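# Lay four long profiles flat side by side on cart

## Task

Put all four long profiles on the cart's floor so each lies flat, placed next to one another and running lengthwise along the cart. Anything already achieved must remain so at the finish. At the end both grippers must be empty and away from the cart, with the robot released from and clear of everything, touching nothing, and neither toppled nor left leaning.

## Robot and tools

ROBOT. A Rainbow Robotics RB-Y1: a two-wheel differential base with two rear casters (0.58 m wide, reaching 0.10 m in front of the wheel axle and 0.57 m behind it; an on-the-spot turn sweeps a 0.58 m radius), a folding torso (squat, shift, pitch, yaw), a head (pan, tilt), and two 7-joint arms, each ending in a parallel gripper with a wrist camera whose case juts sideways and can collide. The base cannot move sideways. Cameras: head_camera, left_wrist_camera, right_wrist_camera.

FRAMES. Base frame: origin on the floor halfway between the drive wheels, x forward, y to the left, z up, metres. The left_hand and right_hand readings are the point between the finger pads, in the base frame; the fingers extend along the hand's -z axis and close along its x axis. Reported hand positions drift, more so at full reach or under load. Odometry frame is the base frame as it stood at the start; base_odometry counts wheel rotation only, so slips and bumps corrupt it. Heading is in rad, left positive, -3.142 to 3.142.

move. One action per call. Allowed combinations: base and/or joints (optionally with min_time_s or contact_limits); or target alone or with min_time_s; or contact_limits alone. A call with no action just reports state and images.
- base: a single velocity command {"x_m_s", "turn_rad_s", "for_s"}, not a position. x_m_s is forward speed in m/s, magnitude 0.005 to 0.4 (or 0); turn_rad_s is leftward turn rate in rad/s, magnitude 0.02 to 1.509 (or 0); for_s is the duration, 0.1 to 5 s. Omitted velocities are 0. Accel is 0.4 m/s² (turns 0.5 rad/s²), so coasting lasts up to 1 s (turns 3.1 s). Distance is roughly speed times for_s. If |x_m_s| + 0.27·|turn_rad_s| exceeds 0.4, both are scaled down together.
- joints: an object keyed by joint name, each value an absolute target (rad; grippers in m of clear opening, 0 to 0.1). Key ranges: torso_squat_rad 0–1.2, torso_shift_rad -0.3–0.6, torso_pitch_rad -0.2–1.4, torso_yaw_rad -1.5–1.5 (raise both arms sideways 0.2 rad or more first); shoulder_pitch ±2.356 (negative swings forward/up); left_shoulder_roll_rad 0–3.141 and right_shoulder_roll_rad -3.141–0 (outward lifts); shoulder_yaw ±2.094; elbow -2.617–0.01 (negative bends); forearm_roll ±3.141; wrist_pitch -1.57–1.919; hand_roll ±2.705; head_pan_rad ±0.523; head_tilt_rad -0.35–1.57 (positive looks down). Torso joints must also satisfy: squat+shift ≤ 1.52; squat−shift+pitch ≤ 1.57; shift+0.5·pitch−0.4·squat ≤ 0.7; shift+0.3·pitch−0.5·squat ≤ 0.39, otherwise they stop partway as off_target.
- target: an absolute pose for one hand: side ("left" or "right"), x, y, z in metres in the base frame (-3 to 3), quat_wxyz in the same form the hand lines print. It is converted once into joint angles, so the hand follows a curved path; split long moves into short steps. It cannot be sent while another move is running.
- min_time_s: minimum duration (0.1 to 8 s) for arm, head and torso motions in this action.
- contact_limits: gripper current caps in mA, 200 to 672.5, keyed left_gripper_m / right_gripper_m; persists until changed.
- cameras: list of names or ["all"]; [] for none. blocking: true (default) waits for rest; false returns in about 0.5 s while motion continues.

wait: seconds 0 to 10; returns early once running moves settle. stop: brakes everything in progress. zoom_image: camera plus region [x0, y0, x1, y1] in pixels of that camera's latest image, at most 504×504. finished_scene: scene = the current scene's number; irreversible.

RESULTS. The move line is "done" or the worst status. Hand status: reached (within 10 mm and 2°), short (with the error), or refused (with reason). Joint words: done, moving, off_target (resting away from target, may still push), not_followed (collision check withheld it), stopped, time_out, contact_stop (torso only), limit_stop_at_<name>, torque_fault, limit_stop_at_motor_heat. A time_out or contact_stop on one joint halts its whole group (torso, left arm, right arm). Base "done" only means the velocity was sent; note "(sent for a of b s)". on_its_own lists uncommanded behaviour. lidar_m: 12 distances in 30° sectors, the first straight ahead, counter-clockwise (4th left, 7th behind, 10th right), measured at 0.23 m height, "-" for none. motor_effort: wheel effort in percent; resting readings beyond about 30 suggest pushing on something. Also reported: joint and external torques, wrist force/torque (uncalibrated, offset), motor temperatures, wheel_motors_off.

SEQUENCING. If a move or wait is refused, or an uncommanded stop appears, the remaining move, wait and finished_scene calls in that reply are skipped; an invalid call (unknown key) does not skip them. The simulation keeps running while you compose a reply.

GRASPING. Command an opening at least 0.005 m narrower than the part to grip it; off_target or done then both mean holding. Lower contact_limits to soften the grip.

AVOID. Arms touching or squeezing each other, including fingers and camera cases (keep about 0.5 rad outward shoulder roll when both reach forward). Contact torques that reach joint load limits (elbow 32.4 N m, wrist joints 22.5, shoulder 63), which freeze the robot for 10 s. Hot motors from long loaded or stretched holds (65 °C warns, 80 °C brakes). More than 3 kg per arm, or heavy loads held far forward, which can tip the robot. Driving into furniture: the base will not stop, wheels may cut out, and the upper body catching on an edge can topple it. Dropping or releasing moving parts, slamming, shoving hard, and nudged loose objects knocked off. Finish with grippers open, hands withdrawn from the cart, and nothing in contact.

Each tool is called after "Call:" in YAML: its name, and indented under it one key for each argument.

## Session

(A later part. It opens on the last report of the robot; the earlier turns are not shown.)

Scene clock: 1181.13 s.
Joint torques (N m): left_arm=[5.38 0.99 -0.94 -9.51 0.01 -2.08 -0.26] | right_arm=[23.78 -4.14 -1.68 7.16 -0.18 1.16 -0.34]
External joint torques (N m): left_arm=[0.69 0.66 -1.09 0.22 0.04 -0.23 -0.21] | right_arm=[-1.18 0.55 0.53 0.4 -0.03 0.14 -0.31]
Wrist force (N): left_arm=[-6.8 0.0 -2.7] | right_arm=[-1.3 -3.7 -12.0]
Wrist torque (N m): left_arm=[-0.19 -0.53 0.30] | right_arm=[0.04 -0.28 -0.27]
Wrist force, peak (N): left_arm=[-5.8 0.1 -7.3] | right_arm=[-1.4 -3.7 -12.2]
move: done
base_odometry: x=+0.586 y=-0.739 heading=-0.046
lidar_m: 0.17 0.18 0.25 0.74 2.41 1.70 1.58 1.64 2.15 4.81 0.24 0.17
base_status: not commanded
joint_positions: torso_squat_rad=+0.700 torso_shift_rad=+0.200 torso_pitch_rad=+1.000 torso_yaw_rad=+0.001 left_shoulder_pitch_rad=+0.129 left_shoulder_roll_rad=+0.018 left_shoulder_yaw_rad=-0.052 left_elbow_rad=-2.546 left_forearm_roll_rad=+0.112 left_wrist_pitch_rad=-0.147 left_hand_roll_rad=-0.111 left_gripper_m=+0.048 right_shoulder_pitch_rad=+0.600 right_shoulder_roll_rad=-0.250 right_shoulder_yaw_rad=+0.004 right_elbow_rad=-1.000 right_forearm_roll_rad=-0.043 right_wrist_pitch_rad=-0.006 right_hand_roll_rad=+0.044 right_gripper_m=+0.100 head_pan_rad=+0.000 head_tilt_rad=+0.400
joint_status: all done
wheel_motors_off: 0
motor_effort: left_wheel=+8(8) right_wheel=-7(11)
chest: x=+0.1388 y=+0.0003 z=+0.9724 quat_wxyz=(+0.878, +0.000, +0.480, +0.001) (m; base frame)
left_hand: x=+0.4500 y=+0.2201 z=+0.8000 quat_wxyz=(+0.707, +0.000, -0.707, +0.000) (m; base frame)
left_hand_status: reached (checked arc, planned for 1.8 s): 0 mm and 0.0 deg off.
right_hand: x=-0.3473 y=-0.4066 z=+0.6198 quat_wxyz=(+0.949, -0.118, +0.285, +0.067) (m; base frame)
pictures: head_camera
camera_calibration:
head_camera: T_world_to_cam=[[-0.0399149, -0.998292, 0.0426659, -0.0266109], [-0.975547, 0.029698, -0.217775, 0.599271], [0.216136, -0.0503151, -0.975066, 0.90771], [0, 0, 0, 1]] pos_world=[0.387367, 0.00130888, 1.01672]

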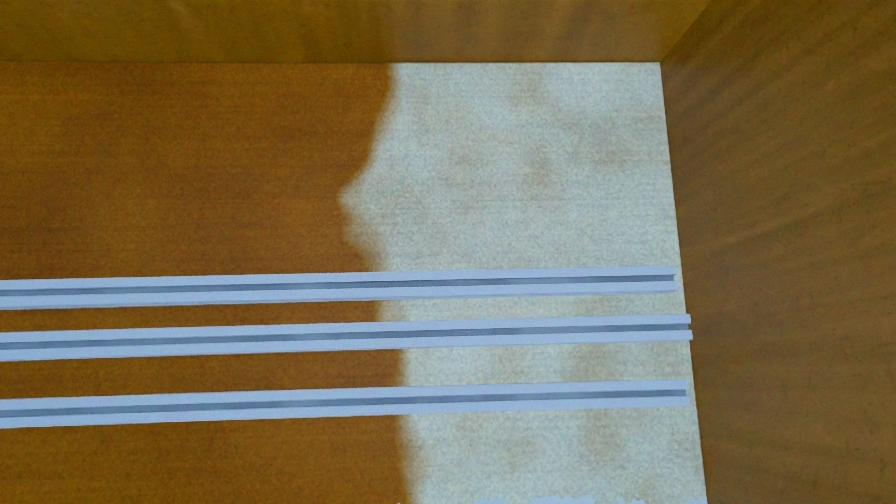

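Call:
move:
  base: {"x_m_s": -0.3, "for_s": 2.8333}
  joints: {"head_pan_rad": 0.0, "head_tilt_rad": 0.2}

Call:
move:
  base: {"turn_rad_s": 0.6, "for_s": 2.6667}
  joints: {"torso_squat_rad": 0.8, "torso_pitch_rad": 0.8, "torso_shift_rad": 0.1, "left_shoulder_pitch_rad": -0.486, "left_shoulder_roll_rad": 0.159, "left_shoulder_yaw_rad": 0.119, "left_elbow_rad": -1.045, "left_forearm_roll_rad": 0.103, "left_wrist_pitch_rad": -0.847, "left_hand_roll_rad": -1.539}
  min_time_s: 3

Call:
move:
  base: {"x_m_s": 0.35, "for_s": 3.6833}

Call:
move:
  base: {"turn_rad_s": -0.6, "for_s": 2.6167}

Call:
move:
  base: {"x_m_s": 0.25, "for_s": 2.5}
  cameras: ["left_wrist_camera"]

Call:
zoom_image:
  camera: "left_wrist_camera"
  region: [120, 100, 500, 360]

Scene clock: 1194.27 s.
Joint torques (N m): left_arm=[4.37 1.83 -0.66 -9.89 0.25 -1.85 -0.33] | right_arm=[23.91 -4.25 -1.5 6.63 0.13 0.94 -0.24]
External joint torques (N m): left_arm=[-0.31 1.5 -0.81 -0.16 0.27 -0.01 -0.27] | right_arm=[-1.05 0.44 0.71 -0.13 0.28 -0.08 -0.21]
Wrist force (N): left_arm=[-6.7 -0.1 -2.5] | right_arm=[-1.3 -3.6 -11.8]
Wrist torque (N m): left_arm=[-0.18 -0.49 0.29] | right_arm=[0.01 -0.27 -0.28]
Wrist force, peak (N): left_arm=[-7.7 -0.1 -2.4] | right_arm=[-1.7 -3.6 -12.3]
move: done
base_odometry: x=-0.263 y=-0.700 heading=-0.045
lidar_m: 1.02 1.06 1.75 3.61 1.13 0.80 0.74 0.76 1.02 2.45 2.74 1.05
base_status: done (sent for 2.83 of 2.83 s)
joint_positions: torso_squat_rad=+0.700 torso_shift_rad=+0.200 torso_pitch_rad=+1.000 torso_yaw_rad=+0.001 left_shoulder_pitch_rad=+0.129 left_shoulder_roll_rad=+0.018 left_shoulder_yaw_rad=-0.052 left_elbow_rad=-2.546 left_forearm_roll_rad=+0.112 left_wrist_pitch_rad=-0.147 left_hand_roll_rad=-0.111 left_gripper_m=+0.048 right_shoulder_pitch_rad=+0.600 right_shoulder_roll_rad=-0.250 right_shoulder_yaw_rad=+0.004 right_elbow_rad=-1.000 right_forearm_roll_rad=-0.043 right_wrist_pitch_rad=-0.006 right_hand_roll_rad=+0.044 right_gripper_m=+0.100 head_pan_rad=+0.000 head_tilt_rad=+0.200
joint_status: all done
wheel_motors_off: 0
motor_effort: left_wheel=+13(35) right_wheel=-11(35)
chest: x=+0.1387 y=+0.0003 z=+0.9724 quat_wxyz=(+0.878, +0.000, +0.479, +0.001) (m; base frame)
left_hand: x=+0.4500 y=+0.2201 z=+0.8000 quat_wxyz=(+0.707, +0.000, -0.707, +0.000) (m; base frame)
right_hand: x=-0.3473 y=-0.4066 z=+0.6198 quat_wxyz=(+0.949, -0.118, +0.285, +0.067) (m; base frame)
camera_calibration:
head_camera: T_world_to_cam=[[-0.0476099, -0.998299, 0.0336573, -0.0145983], [-0.912774, 0.0297965, -0.407378, 0.780562], [0.405682, -0.0501167, -0.912639, 0.780981], [0, 0, 0, 1]] pos_world=[0.394951, 0.00130872, 1.03123]
left_wrist_camera: T_world_to_cam=[[-0.0342742, 0.0208064, 0.999196, -0.789189], [-0.475622, -0.879647, 0.00200236, 0.438009], [0.878982, -0.475171, 0.0400452, -0.24416], [0, 0, 0, 1]] pos_world=[0.39589, 0.285696, 0.797455]
right_wrist_camera: T_world_to_cam=[[-0.835031, -0.043574, 0.548475, -0.64599], [0.0748652, 0.978589, 0.191724, 0.33525], [-0.545086, 0.201157, -0.81389, 0.470994], [0, 0, 0, 1]] pos_world=[-0.307788, -0.450965, 0.673372]

Scene clock: 1198.43 s.
Joint torques (N m): left_arm=[-2.2 3.04 1.45 -6.18 -0.33 -1.93 0.28] | right_arm=[21.55 -5.74 -2.27 4.97 0.09 0.64 -0.18]
External joint torques (N m): left_arm=[-0.52 0.44 0.41 0.1 -0.43 -0.08 0.27] | right_arm=[-1.11 -0.1 0.27 -0.1 0.2 -0.03 -0.16]
Wrist force (N): left_arm=[-0.7 -6.0 -2.7] | right_arm=[-2.6 -3.3 -12.5]
Wrist torque (N m): left_arm=[0.08 -0.23 0.26] | right_arm=[0.02 -0.35 -0.31]
Wrist force, peak (N): left_arm=[-7.1 -3.2 -2.8] | right_arm=[-2.2 -3.6 -12.8]
move: done
base_odometry: x=-0.263 y=-0.700 heading=+1.555
lidar_m: 3.15 1.08 0.79 0.75 0.78 1.05 2.76 2.59 1.06 1.03 1.08 1.75
base_status: done (sent for 2.67 of 2.67 s)
joint_positions: torso_squat_rad=+0.800 torso_shift_rad=+0.100 torso_pitch_rad=+0.800 torso_yaw_rad=+0.001 left_shoulder_pitch_rad=-0.486 left_shoulder_roll_rad=+0.159 left_shoulder_yaw_rad=+0.119 left_elbow_rad=-1.045 left_forearm_roll_rad=+0.103 left_wrist_pitch_rad=-0.847 left_hand_roll_rad=-1.539 left_gripper_m=+0.048 right_shoulder_pitch_rad=+0.600 right_shoulder_roll_rad=-0.250 right_shoulder_yaw_rad=+0.004 right_elbow_rad=-1.000 right_forearm_roll_rad=-0.043 right_wrist_pitch_rad=-0.006 right_hand_roll_rad=+0.044 right_gripper_m=+0.100 head_pan_rad=+0.000 head_tilt_rad=+0.200
joint_status: all done
wheel_motors_off: 0
motor_effort: left_wheel=+2(33) right_wheel=+10(40)
chest: x=+0.0427 y=+0.0003 z=+0.9813 quat_wxyz=(+0.921, +0.000, +0.390, +0.001) (m; base frame)
left_hand: x=+0.4199 y=+0.2621 z=+0.5550 quat_wxyz=(+0.500, +0.500, -0.500, -0.500) (m; base frame)
right_hand: x=-0.3636 y=-0.4066 z=+0.5393 quat_wxyz=(+0.973, -0.124, +0.189, +0.055) (m; base frame)
camera_calibration:
head_camera: T_world_to_cam=[[-0.0532884, -0.998304, 0.0234551, -0.00922294], [-0.813765, 0.0298007, -0.58043, 0.862169], [0.578746, -0.0500172, -0.813972, 0.723934], [0, 0, 0, 1]] pos_world=[0.282137, 0.00130855, 1.08991]
left_wrist_camera: T_world_to_cam=[[-0.0339536, -0.999212, 0.0205525, 0.264104], [-0.476209, -0.00190493, -0.87933, 0.720455], [0.878676, -0.0396437, -0.475769, -0.0157475], [0, 0, 0, 1]] pos_world=[0.365891, 0.264644, 0.620598]
right_wrist_camera: T_world_to_cam=[[-0.927338, -0.0436577, 0.371671, -0.553628], [0.0352178, 0.978583, 0.202818, 0.331507], [-0.372565, 0.20117, -0.905939, 0.508959], [0, 0, 0, 1]] pos_world=[-0.335455, -0.450964, 0.599617]

Scene clock: 1203.47 s.
Joint torques (N m): left_arm=[-1.4 2.82 0.84 -6.31 -0.36 -1.87 0.06] | right_arm=[21.15 -5.45 -2.26 5.37 0.27 0.72 -0.37]
External joint torques (N m): left_arm=[0.29 0.23 -0.19 -0.04 -0.45 -0.01 0.05] | right_arm=[-1.51 0.19 0.28 0.3 0.38 0.05 -0.35]
Wrist force (N): left_arm=[-0.7 -6.1 -2.9] | right_arm=[-2.4 -3.6 -12.3]
Wrist torque (N m): left_arm=[0.09 -0.24 0.26] | right_arm=[0.05 -0.32 -0.30]
Wrist force, peak (N): left_arm=[-1.0 -6.8 -2.7] | right_arm=[-2.9 -3.4 -12.8]
move: done
base_odometry: x=-0.243 y=+0.583 heading=+1.555
lidar_m: 3.23 1.11 0.81 0.78 0.81 1.09 2.80 1.48 1.16 1.15 1.39 2.49
base_status: done (sent for 3.67 of 3.67 s)
joint_positions: torso_squat_rad=+0.800 torso_shift_rad=+0.100 torso_pitch_rad=+0.800 torso_yaw_rad=+0.001 left_shoulder_pitch_rad=-0.486 left_shoulder_roll_rad=+0.159 left_shoulder_yaw_rad=+0.119 left_elbow_rad=-1.045 left_forearm_roll_rad=+0.103 left_wrist_pitch_rad=-0.847 left_hand_roll_rad=-1.539 left_gripper_m=+0.048 right_shoulder_pitch_rad=+0.600 right_shoulder_roll_rad=-0.250 right_shoulder_yaw_rad=+0.004 right_elbow_rad=-1.000 right_forearm_roll_rad=-0.043 right_wrist_pitch_rad=-0.006 right_hand_roll_rad=+0.044 right_gripper_m=+0.100 head_pan_rad=+0.000 head_tilt_rad=+0.200
joint_status: not commanded
wheel_motors_off: 0
motor_effort: left_wheel=+4(37) right_wheel=-5(51)
chest: x=+0.0427 y=+0.0003 z=+0.9813 quat_wxyz=(+0.921, +0.000, +0.389, +0.001) (m; base frame)
left_hand: x=+0.4201 y=+0.2621 z=+0.5551 quat_wxyz=(+0.500, +0.500, -0.500, -0.500) (m; base frame)
right_hand: x=-0.3635 y=-0.4066 z=+0.5392 quat_wxyz=(+0.973, -0.124, +0.189, +0.055) (m; base frame)
camera_calibration:
head_camera: T_world_to_cam=[[-0.0532849, -0.998304, 0.0234508, -0.00921919], [-0.813717, 0.0297963, -0.580496, 0.862228], [0.578813, -0.050014, -0.813925, 0.723863], [0, 0, 0, 1]] pos_world=[0.282137, 0.00130853, 1.08991]
left_wrist_camera: T_world_to_cam=[[-0.0339121, -0.999212, 0.0206336, 0.26404], [-0.476015, -0.00200486, -0.879435, 0.72061], [0.878783, -0.0396454, -0.475571, -0.0159487], [0, 0, 0, 1]] pos_world=[0.365991, 0.264644, 0.620697]
right_wrist_camera: T_world_to_cam=[[-0.927386, -0.0436309, 0.371554, -0.553562], [0.0352122, 0.978586, 0.202802, 0.331516], [-0.372446, 0.201159, -0.905991, 0.509025], [0, 0, 0, 1]] pos_world=[-0.335454, -0.450964, 0.599617]

Scene clock: 1207.63 s.
Joint torques (N m): left_arm=[-1.1 2.94 1.49 -6.28 -0.43 -1.92 -0.1] | right_arm=[21.65 -5.49 -2.07 5.16 0.05 0.63 -0.28]
External joint torques (N m): left_arm=[0.59 0.34 0.46 -0.01 -0.52 -0.07 -0.11] | right_arm=[-1.01 0.16 0.47 0.09 0.16 -0.04 -0.26]
Wrist force (N): left_arm=[-0.8 -6.0 -2.7] | right_arm=[-2.6 -3.4 -12.3]
Wrist torque (N m): left_arm=[0.07 -0.24 0.26] | right_arm=[0.03 -0.35 -0.31]
Wrist force, peak (N): left_arm=[-0.7 -6.7 -2.7] | right_arm=[-2.8 -3.7 -12.6]
move: done
base_odometry: x=-0.243 y=+0.583 heading=-0.024
lidar_m: 1.16 1.17 2.46 3.42 1.15 0.82 0.76 0.79 1.05 2.68 1.51 1.16
base_status: done (sent for 2.63 of 2.63 s)
joint_positions: torso_squat_rad=+0.800 torso_shift_rad=+0.100 torso_pitch_rad=+0.800 torso_yaw_rad=+0.001 left_shoulder_pitch_rad=-0.486 left_shoulder_roll_rad=+0.159 left_shoulder_yaw_rad=+0.119 left_elbow_rad=-1.045 left_forearm_roll_rad=+0.103 left_wrist_pitch_rad=-0.847 left_hand_roll_rad=-1.539 left_gripper_m=+0.048 right_shoulder_pitch_rad=+0.600 right_shoulder_roll_rad=-0.250 right_shoulder_yaw_rad=+0.004 right_elbow_rad=-1.000 right_forearm_roll_rad=-0.043 right_wrist_pitch_rad=-0.006 right_hand_roll_rad=+0.044 right_gripper_m=+0.100 head_pan_rad=+0.000 head_tilt_rad=+0.200
joint_status: not commanded
wheel_motors_off: 0
motor_effort: left_wheel=+13(36) right_wheel=+2(41)
chest: x=+0.0427 y=+0.0003 z=+0.9813 quat_wxyz=(+0.921, +0.000, +0.389, +0.001) (m; base frame)
left_hand: x=+0.4200 y=+0.2621 z=+0.5551 quat_wxyz=(+0.500, +0.500, -0.500, -0.500) (m; base frame)
right_hand: x=-0.3635 y=-0.4066 z=+0.5392 quat_wxyz=(+0.973, -0.124, +0.189, +0.055) (m; base frame)
camera_calibration:
head_camera: T_world_to_cam=[[-0.0532849, -0.998304, 0.0234508, -0.00921919], [-0.813717, 0.0297963, -0.580496, 0.862228], [0.578813, -0.050014, -0.813925, 0.723863], [0, 0, 0, 1]] pos_world=[0.282137, 0.00130853, 1.08991]
left_wrist_camera: T_world_to_cam=[[-0.0339574, -0.999212, 0.0205466, 0.26411], [-0.476012, -0.00190682, -0.879437, 0.720585], [0.878783, -0.0396438, -0.475573, -0.0159483], [0, 0, 0, 1]] pos_world=[0.365991, 0.264644, 0.620697]
right_wrist_camera: T_world_to_cam=[[-0.927338, -0.0436577, 0.371671, -0.553628], [0.0352178, 0.978583, 0.202818, 0.331507], [-0.372565, 0.20117, -0.905939, 0.508959], [0, 0, 0, 1]] pos_world=[-0.335455, -0.450964, 0.599617]

Scene clock: 1211.33 s.
Joint torques (N m): left_arm=[-1.01 2.82 1.17 -6.17 -0.27 -2.22 0.06] | right_arm=[21.1 -5.6 -2.15 5.47 0.11 0.73 -0.18]
External joint torques (N m): left_arm=[0.68 0.22 0.14 0.1 -0.37 -0.36 0.05] | right_arm=[-1.56 0.04 0.39 0.39 0.22 0.07 -0.15]
Wrist force (N): left_arm=[-0.8 -6.4 -2.8] | right_arm=[-2.4 -3.6 -12.4]
Wrist torque (N m): left_arm=[0.13 -0.26 0.26] | right_arm=[0.05 -0.33 -0.32]
Wrist force, peak (N): left_arm=[-0.7 -6.8 -3.2] | right_arm=[-2.6 -3.3 -13.0]
move: done
base_odometry: x=+0.381 y=+0.568 heading=-0.024
lidar_m: 0.56 0.57 0.94 4.14 2.06 1.48 1.39 1.43 1.92 1.61 0.64 0.61
base_status: done (sent for 2.5 of 2.5 s)
joint_positions: torso_squat_rad=+0.800 torso_shift_rad=+0.100 torso_pitch_rad=+0.800 torso_yaw_rad=+0.001 left_shoulder_pitch_rad=-0.486 left_shoulder_roll_rad=+0.159 left_shoulder_yaw_rad=+0.119 left_elbow_rad=-1.045 left_forearm_roll_rad=+0.103 left_wrist_pitch_rad=-0.847 left_hand_roll_rad=-1.539 left_gripper_m=+0.048 right_shoulder_pitch_rad=+0.600 right_shoulder_roll_rad=-0.250 right_shoulder_yaw_rad=+0.004 right_elbow_rad=-1.000 right_forearm_roll_rad=-0.043 right_wrist_pitch_rad=-0.006 right_hand_roll_rad=+0.044 right_gripper_m=+0.100 head_pan_rad=+0.000 head_tilt_rad=+0.200
joint_status: not commanded
wheel_motors_off: 0
motor_effort: left_wheel=-8(47) right_wheel=+6(39)
chest: x=+0.0427 y=+0.0003 z=+0.9813 quat_wxyz=(+0.921, +0.000, +0.389, +0.001) (m; base frame)
left_hand: x=+0.4200 y=+0.2621 z=+0.5551 quat_wxyz=(+0.500, +0.500, -0.500, -0.500) (m; base frame)
right_hand: x=-0.3635 y=-0.4066 z=+0.5392 quat_wxyz=(+0.973, -0.124, +0.189, +0.055) (m; base frame)
pictures: left_wrist_camera
camera_calibration:
left_wrist_camera: T_world_to_cam=[[-0.0339121, -0.999212, 0.0206336, 0.26404], [-0.476015, -0.00200486, -0.879435, 0.72061], [0.878783, -0.0396454, -0.475571, -0.0159487], [0, 0, 0, 1]] pos_world=[0.365991, 0.264644, 0.620697]

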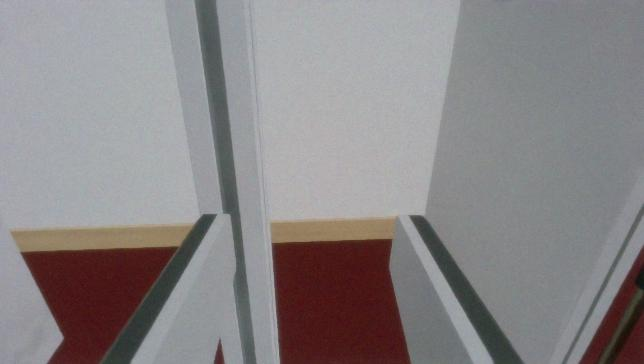

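Scaled by 1.326 from the camera's 644x364 image, which has a finer 920x520 frame.

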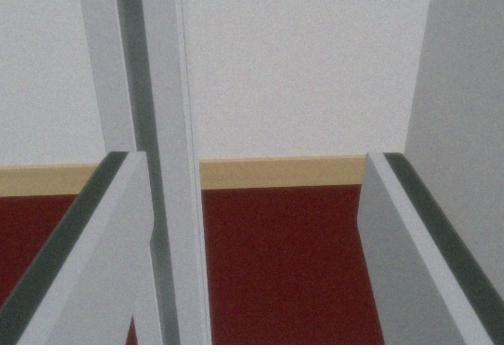

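Call:
move:
  target: {"side": "left", "x": 0.42, "y": 0.30, "z": 0.555, "quat_wxyz": [0.5, 0.5, -0.5, -0.5]}

Call:
move:
  base: {"x_m_s": 0.15, "for_s": 0.3667}
  joints: {"left_gripper_m": 0.055}
  cameras: ["left_wrist_camera"]

Call:
zoom_image:
  camera: "left_wrist_camera"
  region: [120, 100, 500, 360]

Scene clock: 1218.20 s.
Joint torques (N m): left_arm=[-2.08 3.8 0.75 -5.8 0.08 -2.06 0.24] | right_arm=[21.73 -5.77 -1.6 5.02 0.01 0.7 -0.14]
External joint torques (N m): left_arm=[-0.7 -0.56 -1 0.18 -0.13 -0.21 0.23] | right_arm=[-0.93 -0.13 0.95 -0.05 0.12 0.03 -0.12]
Wrist force (N): left_arm=[-0.7 -6.5 -2.3] | right_arm=[-2.4 -3.1 -12.4]
Wrist torque (N m): left_arm=[0.13 -0.23 0.27] | right_arm=[0.00 -0.33 -0.31]
Wrist force, peak (N): left_arm=[0.1 -7.6 -1.4] | right_arm=[-2.6 -3.7 -12.7]
move: done
base_odometry: x=+0.381 y=+0.568 heading=-0.024
lidar_m: 0.55 0.57 0.93 4.14 2.06 1.48 1.38 1.43 1.92 1.61 0.64 0.62
base_status: not commanded
joint_positions: torso_squat_rad=+0.800 torso_shift_rad=+0.100 torso_pitch_rad=+0.800 torso_yaw_rad=+0.001 left_shoulder_pitch_rad=-0.489 left_shoulder_roll_rad=+0.239 left_shoulder_yaw_rad=+0.132 left_elbow_rad=-1.000 left_forearm_roll_rad=+0.116 left_wrist_pitch_rad=-0.872 left_hand_roll_rad=-1.465 left_gripper_m=+0.048 right_shoulder_pitch_rad=+0.600 right_shoulder_roll_rad=-0.250 right_shoulder_yaw_rad=+0.004 right_elbow_rad=-1.000 right_forearm_roll_rad=-0.043 right_wrist_pitch_rad=-0.006 right_hand_roll_rad=+0.044 right_gripper_m=+0.100 head_pan_rad=+0.000 head_tilt_rad=+0.200
joint_status: all done
wheel_motors_off: 0
motor_effort: left_wheel=-8(10) right_wheel=+5(6)
chest: x=+0.0427 y=+0.0003 z=+0.9813 quat_wxyz=(+0.921, +0.000, +0.389, +0.001) (m; base frame)
left_hand: x=+0.4199 y=+0.3000 z=+0.5550 quat_wxyz=(+0.500, +0.500, -0.500, -0.500) (m; base frame)
left_hand_status: reached (checked arc, planned for 0.3 s): 0 mm and 0.0 deg off.
right_hand: x=-0.3636 y=-0.4066 z=+0.5392 quat_wxyz=(+0.973, -0.124, +0.189, +0.054) (m; base frame)
camera_calibration:
head_camera: T_world_to_cam=[[-0.0533446, -0.998299, 0.0235307, -0.00928926], [-0.813716, 0.0297985, -0.580499, 0.86223], [0.57881, -0.0501138, -0.813921, 0.723859], [0, 0, 0, 1]] pos_world=[0.282137, 0.00130871, 1.08991]
left_wrist_camera: T_world_to_cam=[[-0.0342572, -0.9992, 0.0206136, 0.302144], [-0.476482, -0.00180164, -0.879182, 0.720505], [0.878517, -0.0399403, -0.476039, -0.0139264], [0, 0, 0, 1]] pos_world=[0.365893, 0.302644, 0.620598]
right_wrist_camera: T_world_to_cam=[[-0.927338, -0.0436577, 0.371671, -0.553628], [0.0352178, 0.978583, 0.202818, 0.331507], [-0.372565, 0.20117, -0.905939, 0.508959], [0, 0, 0, 1]] pos_world=[-0.335455, -0.450964, 0.599617]

Scene clock: 1219.30 s.
Joint torques (N m): left_arm=[-1.25 3.71 1.71 -6.05 0.08 -2.03 0.25] | right_arm=[22.02 -5.92 -1.78 5.45 0.27 0.56 -0.24]
External joint torques (N m): left_arm=[0.13 -0.64 -0.05 -0.07 -0.12 -0.19 0.24] | right_arm=[-0.64 -0.27 0.76 0.38 0.38 -0.11 -0.22]
Wrist force (N): left_arm=[-0.9 -6.3 -2.5] | right_arm=[-2.4 -3.4 -12.3]
Wrist torque (N m): left_arm=[0.10 -0.26 0.28] | right_arm=[0.03 -0.33 -0.30]
Wrist force, peak (N): left_arm=[-0.7 -6.8 -2.8] | right_arm=[-2.7 -3.3 -12.8]
move: done
base_odometry: x=+0.435 y=+0.566 heading=-0.025
lidar_m: 0.51 0.53 0.90 3.95 2.15 1.53 1.44 1.49 1.98 1.42 0.58 0.59
base_status: done (sent for 0.37 of 0.37 s)
joint_positions: torso_squat_rad=+0.800 torso_shift_rad=+0.100 torso_pitch_rad=+0.800 torso_yaw_rad=+0.001 left_shoulder_pitch_rad=-0.489 left_shoulder_roll_rad=+0.239 left_shoulder_yaw_rad=+0.132 left_elbow_rad=-1.000 left_forearm_roll_rad=+0.116 left_wrist_pitch_rad=-0.872 left_hand_roll_rad=-1.465 left_gripper_m=+0.055 right_shoulder_pitch_rad=+0.600 right_shoulder_roll_rad=-0.250 right_shoulder_yaw_rad=+0.004 right_elbow_rad=-1.000 right_forearm_roll_rad=-0.043 right_wrist_pitch_rad=-0.006 right_hand_roll_rad=+0.044 right_gripper_m=+0.100 head_pan_rad=+0.000 head_tilt_rad=+0.200
joint_status: all done
wheel_motors_off: 0
motor_effort: left_wheel=-5(21) right_wheel=+2(35)
chest: x=+0.0428 y=+0.0003 z=+0.9813 quat_wxyz=(+0.921, +0.000, +0.390, +0.001) (m; base frame)
left_hand: x=+0.4200 y=+0.3000 z=+0.5550 quat_wxyz=(+0.500, +0.500, -0.500, -0.500) (m; base frame)
right_hand: x=-0.3635 y=-0.4066 z=+0.5392 quat_wxyz=(+0.973, -0.124, +0.189, +0.055) (m; base frame)
pictures: left_wrist_camera
camera_calibration:
left_wrist_camera: T_world_to_cam=[[-0.0343024, -0.999196, 0.0207462, 0.301981], [-0.476406, -0.00190019, -0.879223, 0.72058], [0.878556, -0.0400431, -0.475958, -0.0140518], [0, 0, 0, 1]] pos_world=[0.365993, 0.302545, 0.620597]

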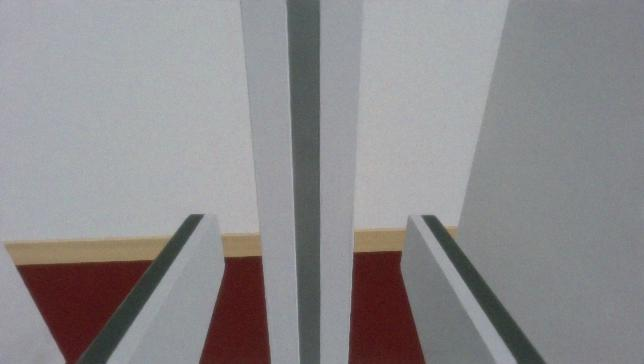

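Scaled by 1.326 from the camera's 644x364 image, which has a finer 920x520 frame.

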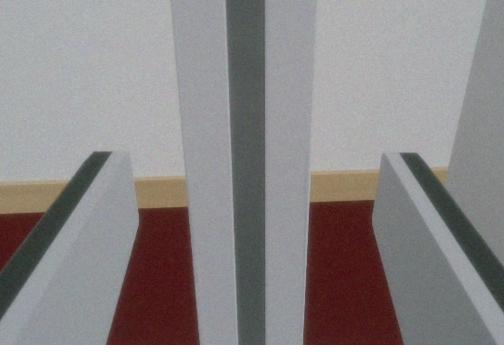

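Call:
move:
  target: {"side": "left", "x": 0.42, "y": 0.302, "z": 0.555, "quat_wxyz": [0.5, 0.5, -0.5, -0.5]}

Call:
move:
  base: {"x_m_s": 0.12, "for_s": 0.4}
  cameras: ["left_wrist_camera"]

Scene clock: 1225.10 s.
Joint torques (N m): left_arm=[-1.27 3.98 1.23 -5.81 0.02 -2.1 0.17] | right_arm=[21.39 -5.63 -1.66 4.92 0.18 0.59 -0.44]
External joint torques (N m): left_arm=[0.09 -0.46 -0.56 0.15 -0.19 -0.26 0.16] | right_arm=[-1.27 0.01 0.88 -0.15 0.29 -0.08 -0.42]
Wrist force (N): left_arm=[-0.6 -6.6 -2.6] | right_arm=[-2.2 -3.3 -12.4]
Wrist torque (N m): left_arm=[0.16 -0.22 0.26] | right_arm=[0.03 -0.29 -0.31]
Wrist force, peak (N): left_arm=[-1.1 -6.7 -2.9] | right_arm=[-2.6 -3.4 -12.7]
move: done
base_odometry: x=+0.435 y=+0.566 heading=-0.025
lidar_m: 0.51 0.53 0.90 3.93 2.15 1.53 1.44 1.49 1.99 1.43 0.58 0.59
base_status: not commanded
joint_positions: torso_squat_rad=+0.800 torso_shift_rad=+0.100 torso_pitch_rad=+0.800 torso_yaw_rad=+0.001 left_shoulder_pitch_rad=-0.490 left_shoulder_roll_rad=+0.243 left_shoulder_yaw_rad=+0.133 left_elbow_rad=-0.996 left_forearm_roll_rad=+0.116 left_wrist_pitch_rad=-0.875 left_hand_roll_rad=-1.462 left_gripper_m=+0.055 right_shoulder_pitch_rad=+0.600 right_shoulder_roll_rad=-0.250 right_shoulder_yaw_rad=+0.004 right_elbow_rad=-1.000 right_forearm_roll_rad=-0.043 right_wrist_pitch_rad=-0.006 right_hand_roll_rad=+0.044 right_gripper_m=+0.100 head_pan_rad=+0.000 head_tilt_rad=+0.200
joint_status: all done
wheel_motors_off: 0
motor_effort: left_wheel=-5(5) right_wheel=+3(5)
chest: x=+0.0428 y=+0.0003 z=+0.9813 quat_wxyz=(+0.921, +0.000, +0.390, +0.001) (m; base frame)
left_hand: x=+0.4200 y=+0.3019 z=+0.5550 quat_wxyz=(+0.500, +0.500, -0.500, -0.500) (m; base frame)
left_hand_status: reached (checked arc, planned for 0.1 s): 0 mm and 0.0 deg off.
right_hand: x=-0.3636 y=-0.4066 z=+0.5392 quat_wxyz=(+0.973, -0.124, +0.189, +0.055) (m; base frame)
camera_calibration:
head_camera: T_world_to_cam=[[-0.0533458, -0.998299, 0.0235367, -0.00929307], [-0.813763, 0.0298001, -0.580432, 0.862113], [0.578743, -0.0501169, -0.813968, 0.723848], [0, 0, 0, 1]] pos_world=[0.282137, 0.00130872, 1.08981]
left_wrist_camera: T_world_to_cam=[[-0.0343543, -0.999192, 0.0208658, 0.30392], [-0.476016, -0.00199851, -0.879435, 0.720553], [0.878766, -0.0401448, -0.475562, -0.0141747], [0, 0, 0, 1]] pos_world=[0.365892, 0.304545, 0.620597]
right_wrist_camera: T_world_to_cam=[[-0.927338, -0.0436577, 0.371671, -0.553628], [0.0352178, 0.978583, 0.202818, 0.331507], [-0.372565, 0.20117, -0.905939, 0.508959], [0, 0, 0, 1]] pos_world=[-0.335455, -0.450964, 0.599617]

Scene clock: 1226.43 s.
Joint torques (N m): left_arm=[-1.08 4.14 1.92 -6.03 0.23 -2 0.23] | right_arm=[20.96 -5.47 -2.29 5.23 0.06 0.65 -0.28]
External joint torques (N m): left_arm=[0.29 -0.3 0.13 -0.08 0.01 -0.15 0.22] | right_arm=[-1.7 0.17 0.25 0.16 0.16 -0.02 -0.26]
Wrist force (N): left_arm=[-0.9 -6.4 -2.9] | right_arm=[-2.4 -3.4 -12.3]
Wrist torque (N m): left_arm=[0.14 -0.25 0.27] | right_arm=[0.03 -0.33 -0.30]
Wrist force, peak (N): left_arm=[-0.5 -6.6 -3.1] | right_arm=[-2.4 -3.4 -12.6]
move: done
base_odometry: x=+0.483 y=+0.565 heading=-0.025
lidar_m: 0.45 0.48 0.87 3.76 2.23 1.59 1.49 1.53 2.05 1.27 0.55 0.68
base_status: done (sent for 0.4 of 0.4 s)
joint_positions: torso_squat_rad=+0.800 torso_shift_rad=+0.100 torso_pitch_rad=+0.800 torso_yaw_rad=+0.001 left_shoulder_pitch_rad=-0.490 left_shoulder_roll_rad=+0.243 left_shoulder_yaw_rad=+0.133 left_elbow_rad=-0.996 left_forearm_roll_rad=+0.116 left_wrist_pitch_rad=-0.875 left_hand_roll_rad=-1.462 left_gripper_m=+0.055 right_shoulder_pitch_rad=+0.600 right_shoulder_roll_rad=-0.250 right_shoulder_yaw_rad=+0.004 right_elbow_rad=-1.000 right_forearm_roll_rad=-0.043 right_wrist_pitch_rad=-0.006 right_hand_roll_rad=+0.044 right_gripper_m=+0.100 head_pan_rad=+0.000 head_tilt_rad=+0.200
joint_status: not commanded
wheel_motors_off: 0
motor_effort: left_wheel=-7(21) right_wheel=+2(35)
chest: x=+0.0427 y=+0.0003 z=+0.9813 quat_wxyz=(+0.921, +0.000, +0.389, +0.001) (m; base frame)
left_hand: x=+0.4200 y=+0.3019 z=+0.5551 quat_wxyz=(+0.500, +0.500, -0.500, -0.500) (m; base frame)
right_hand: x=-0.3636 y=-0.4066 z=+0.5392 quat_wxyz=(+0.973, -0.124, +0.189, +0.054) (m; base frame)
pictures: left_wrist_camera
camera_calibration:
left_wrist_camera: T_world_to_cam=[[-0.0343562, -0.999192, 0.0208603, 0.303924], [-0.475897, -0.00199824, -0.879499, 0.720549], [0.87883, -0.0401436, -0.475444, -0.0142719], [0, 0, 0, 1]] pos_world=[0.365891, 0.304545, 0.620597]

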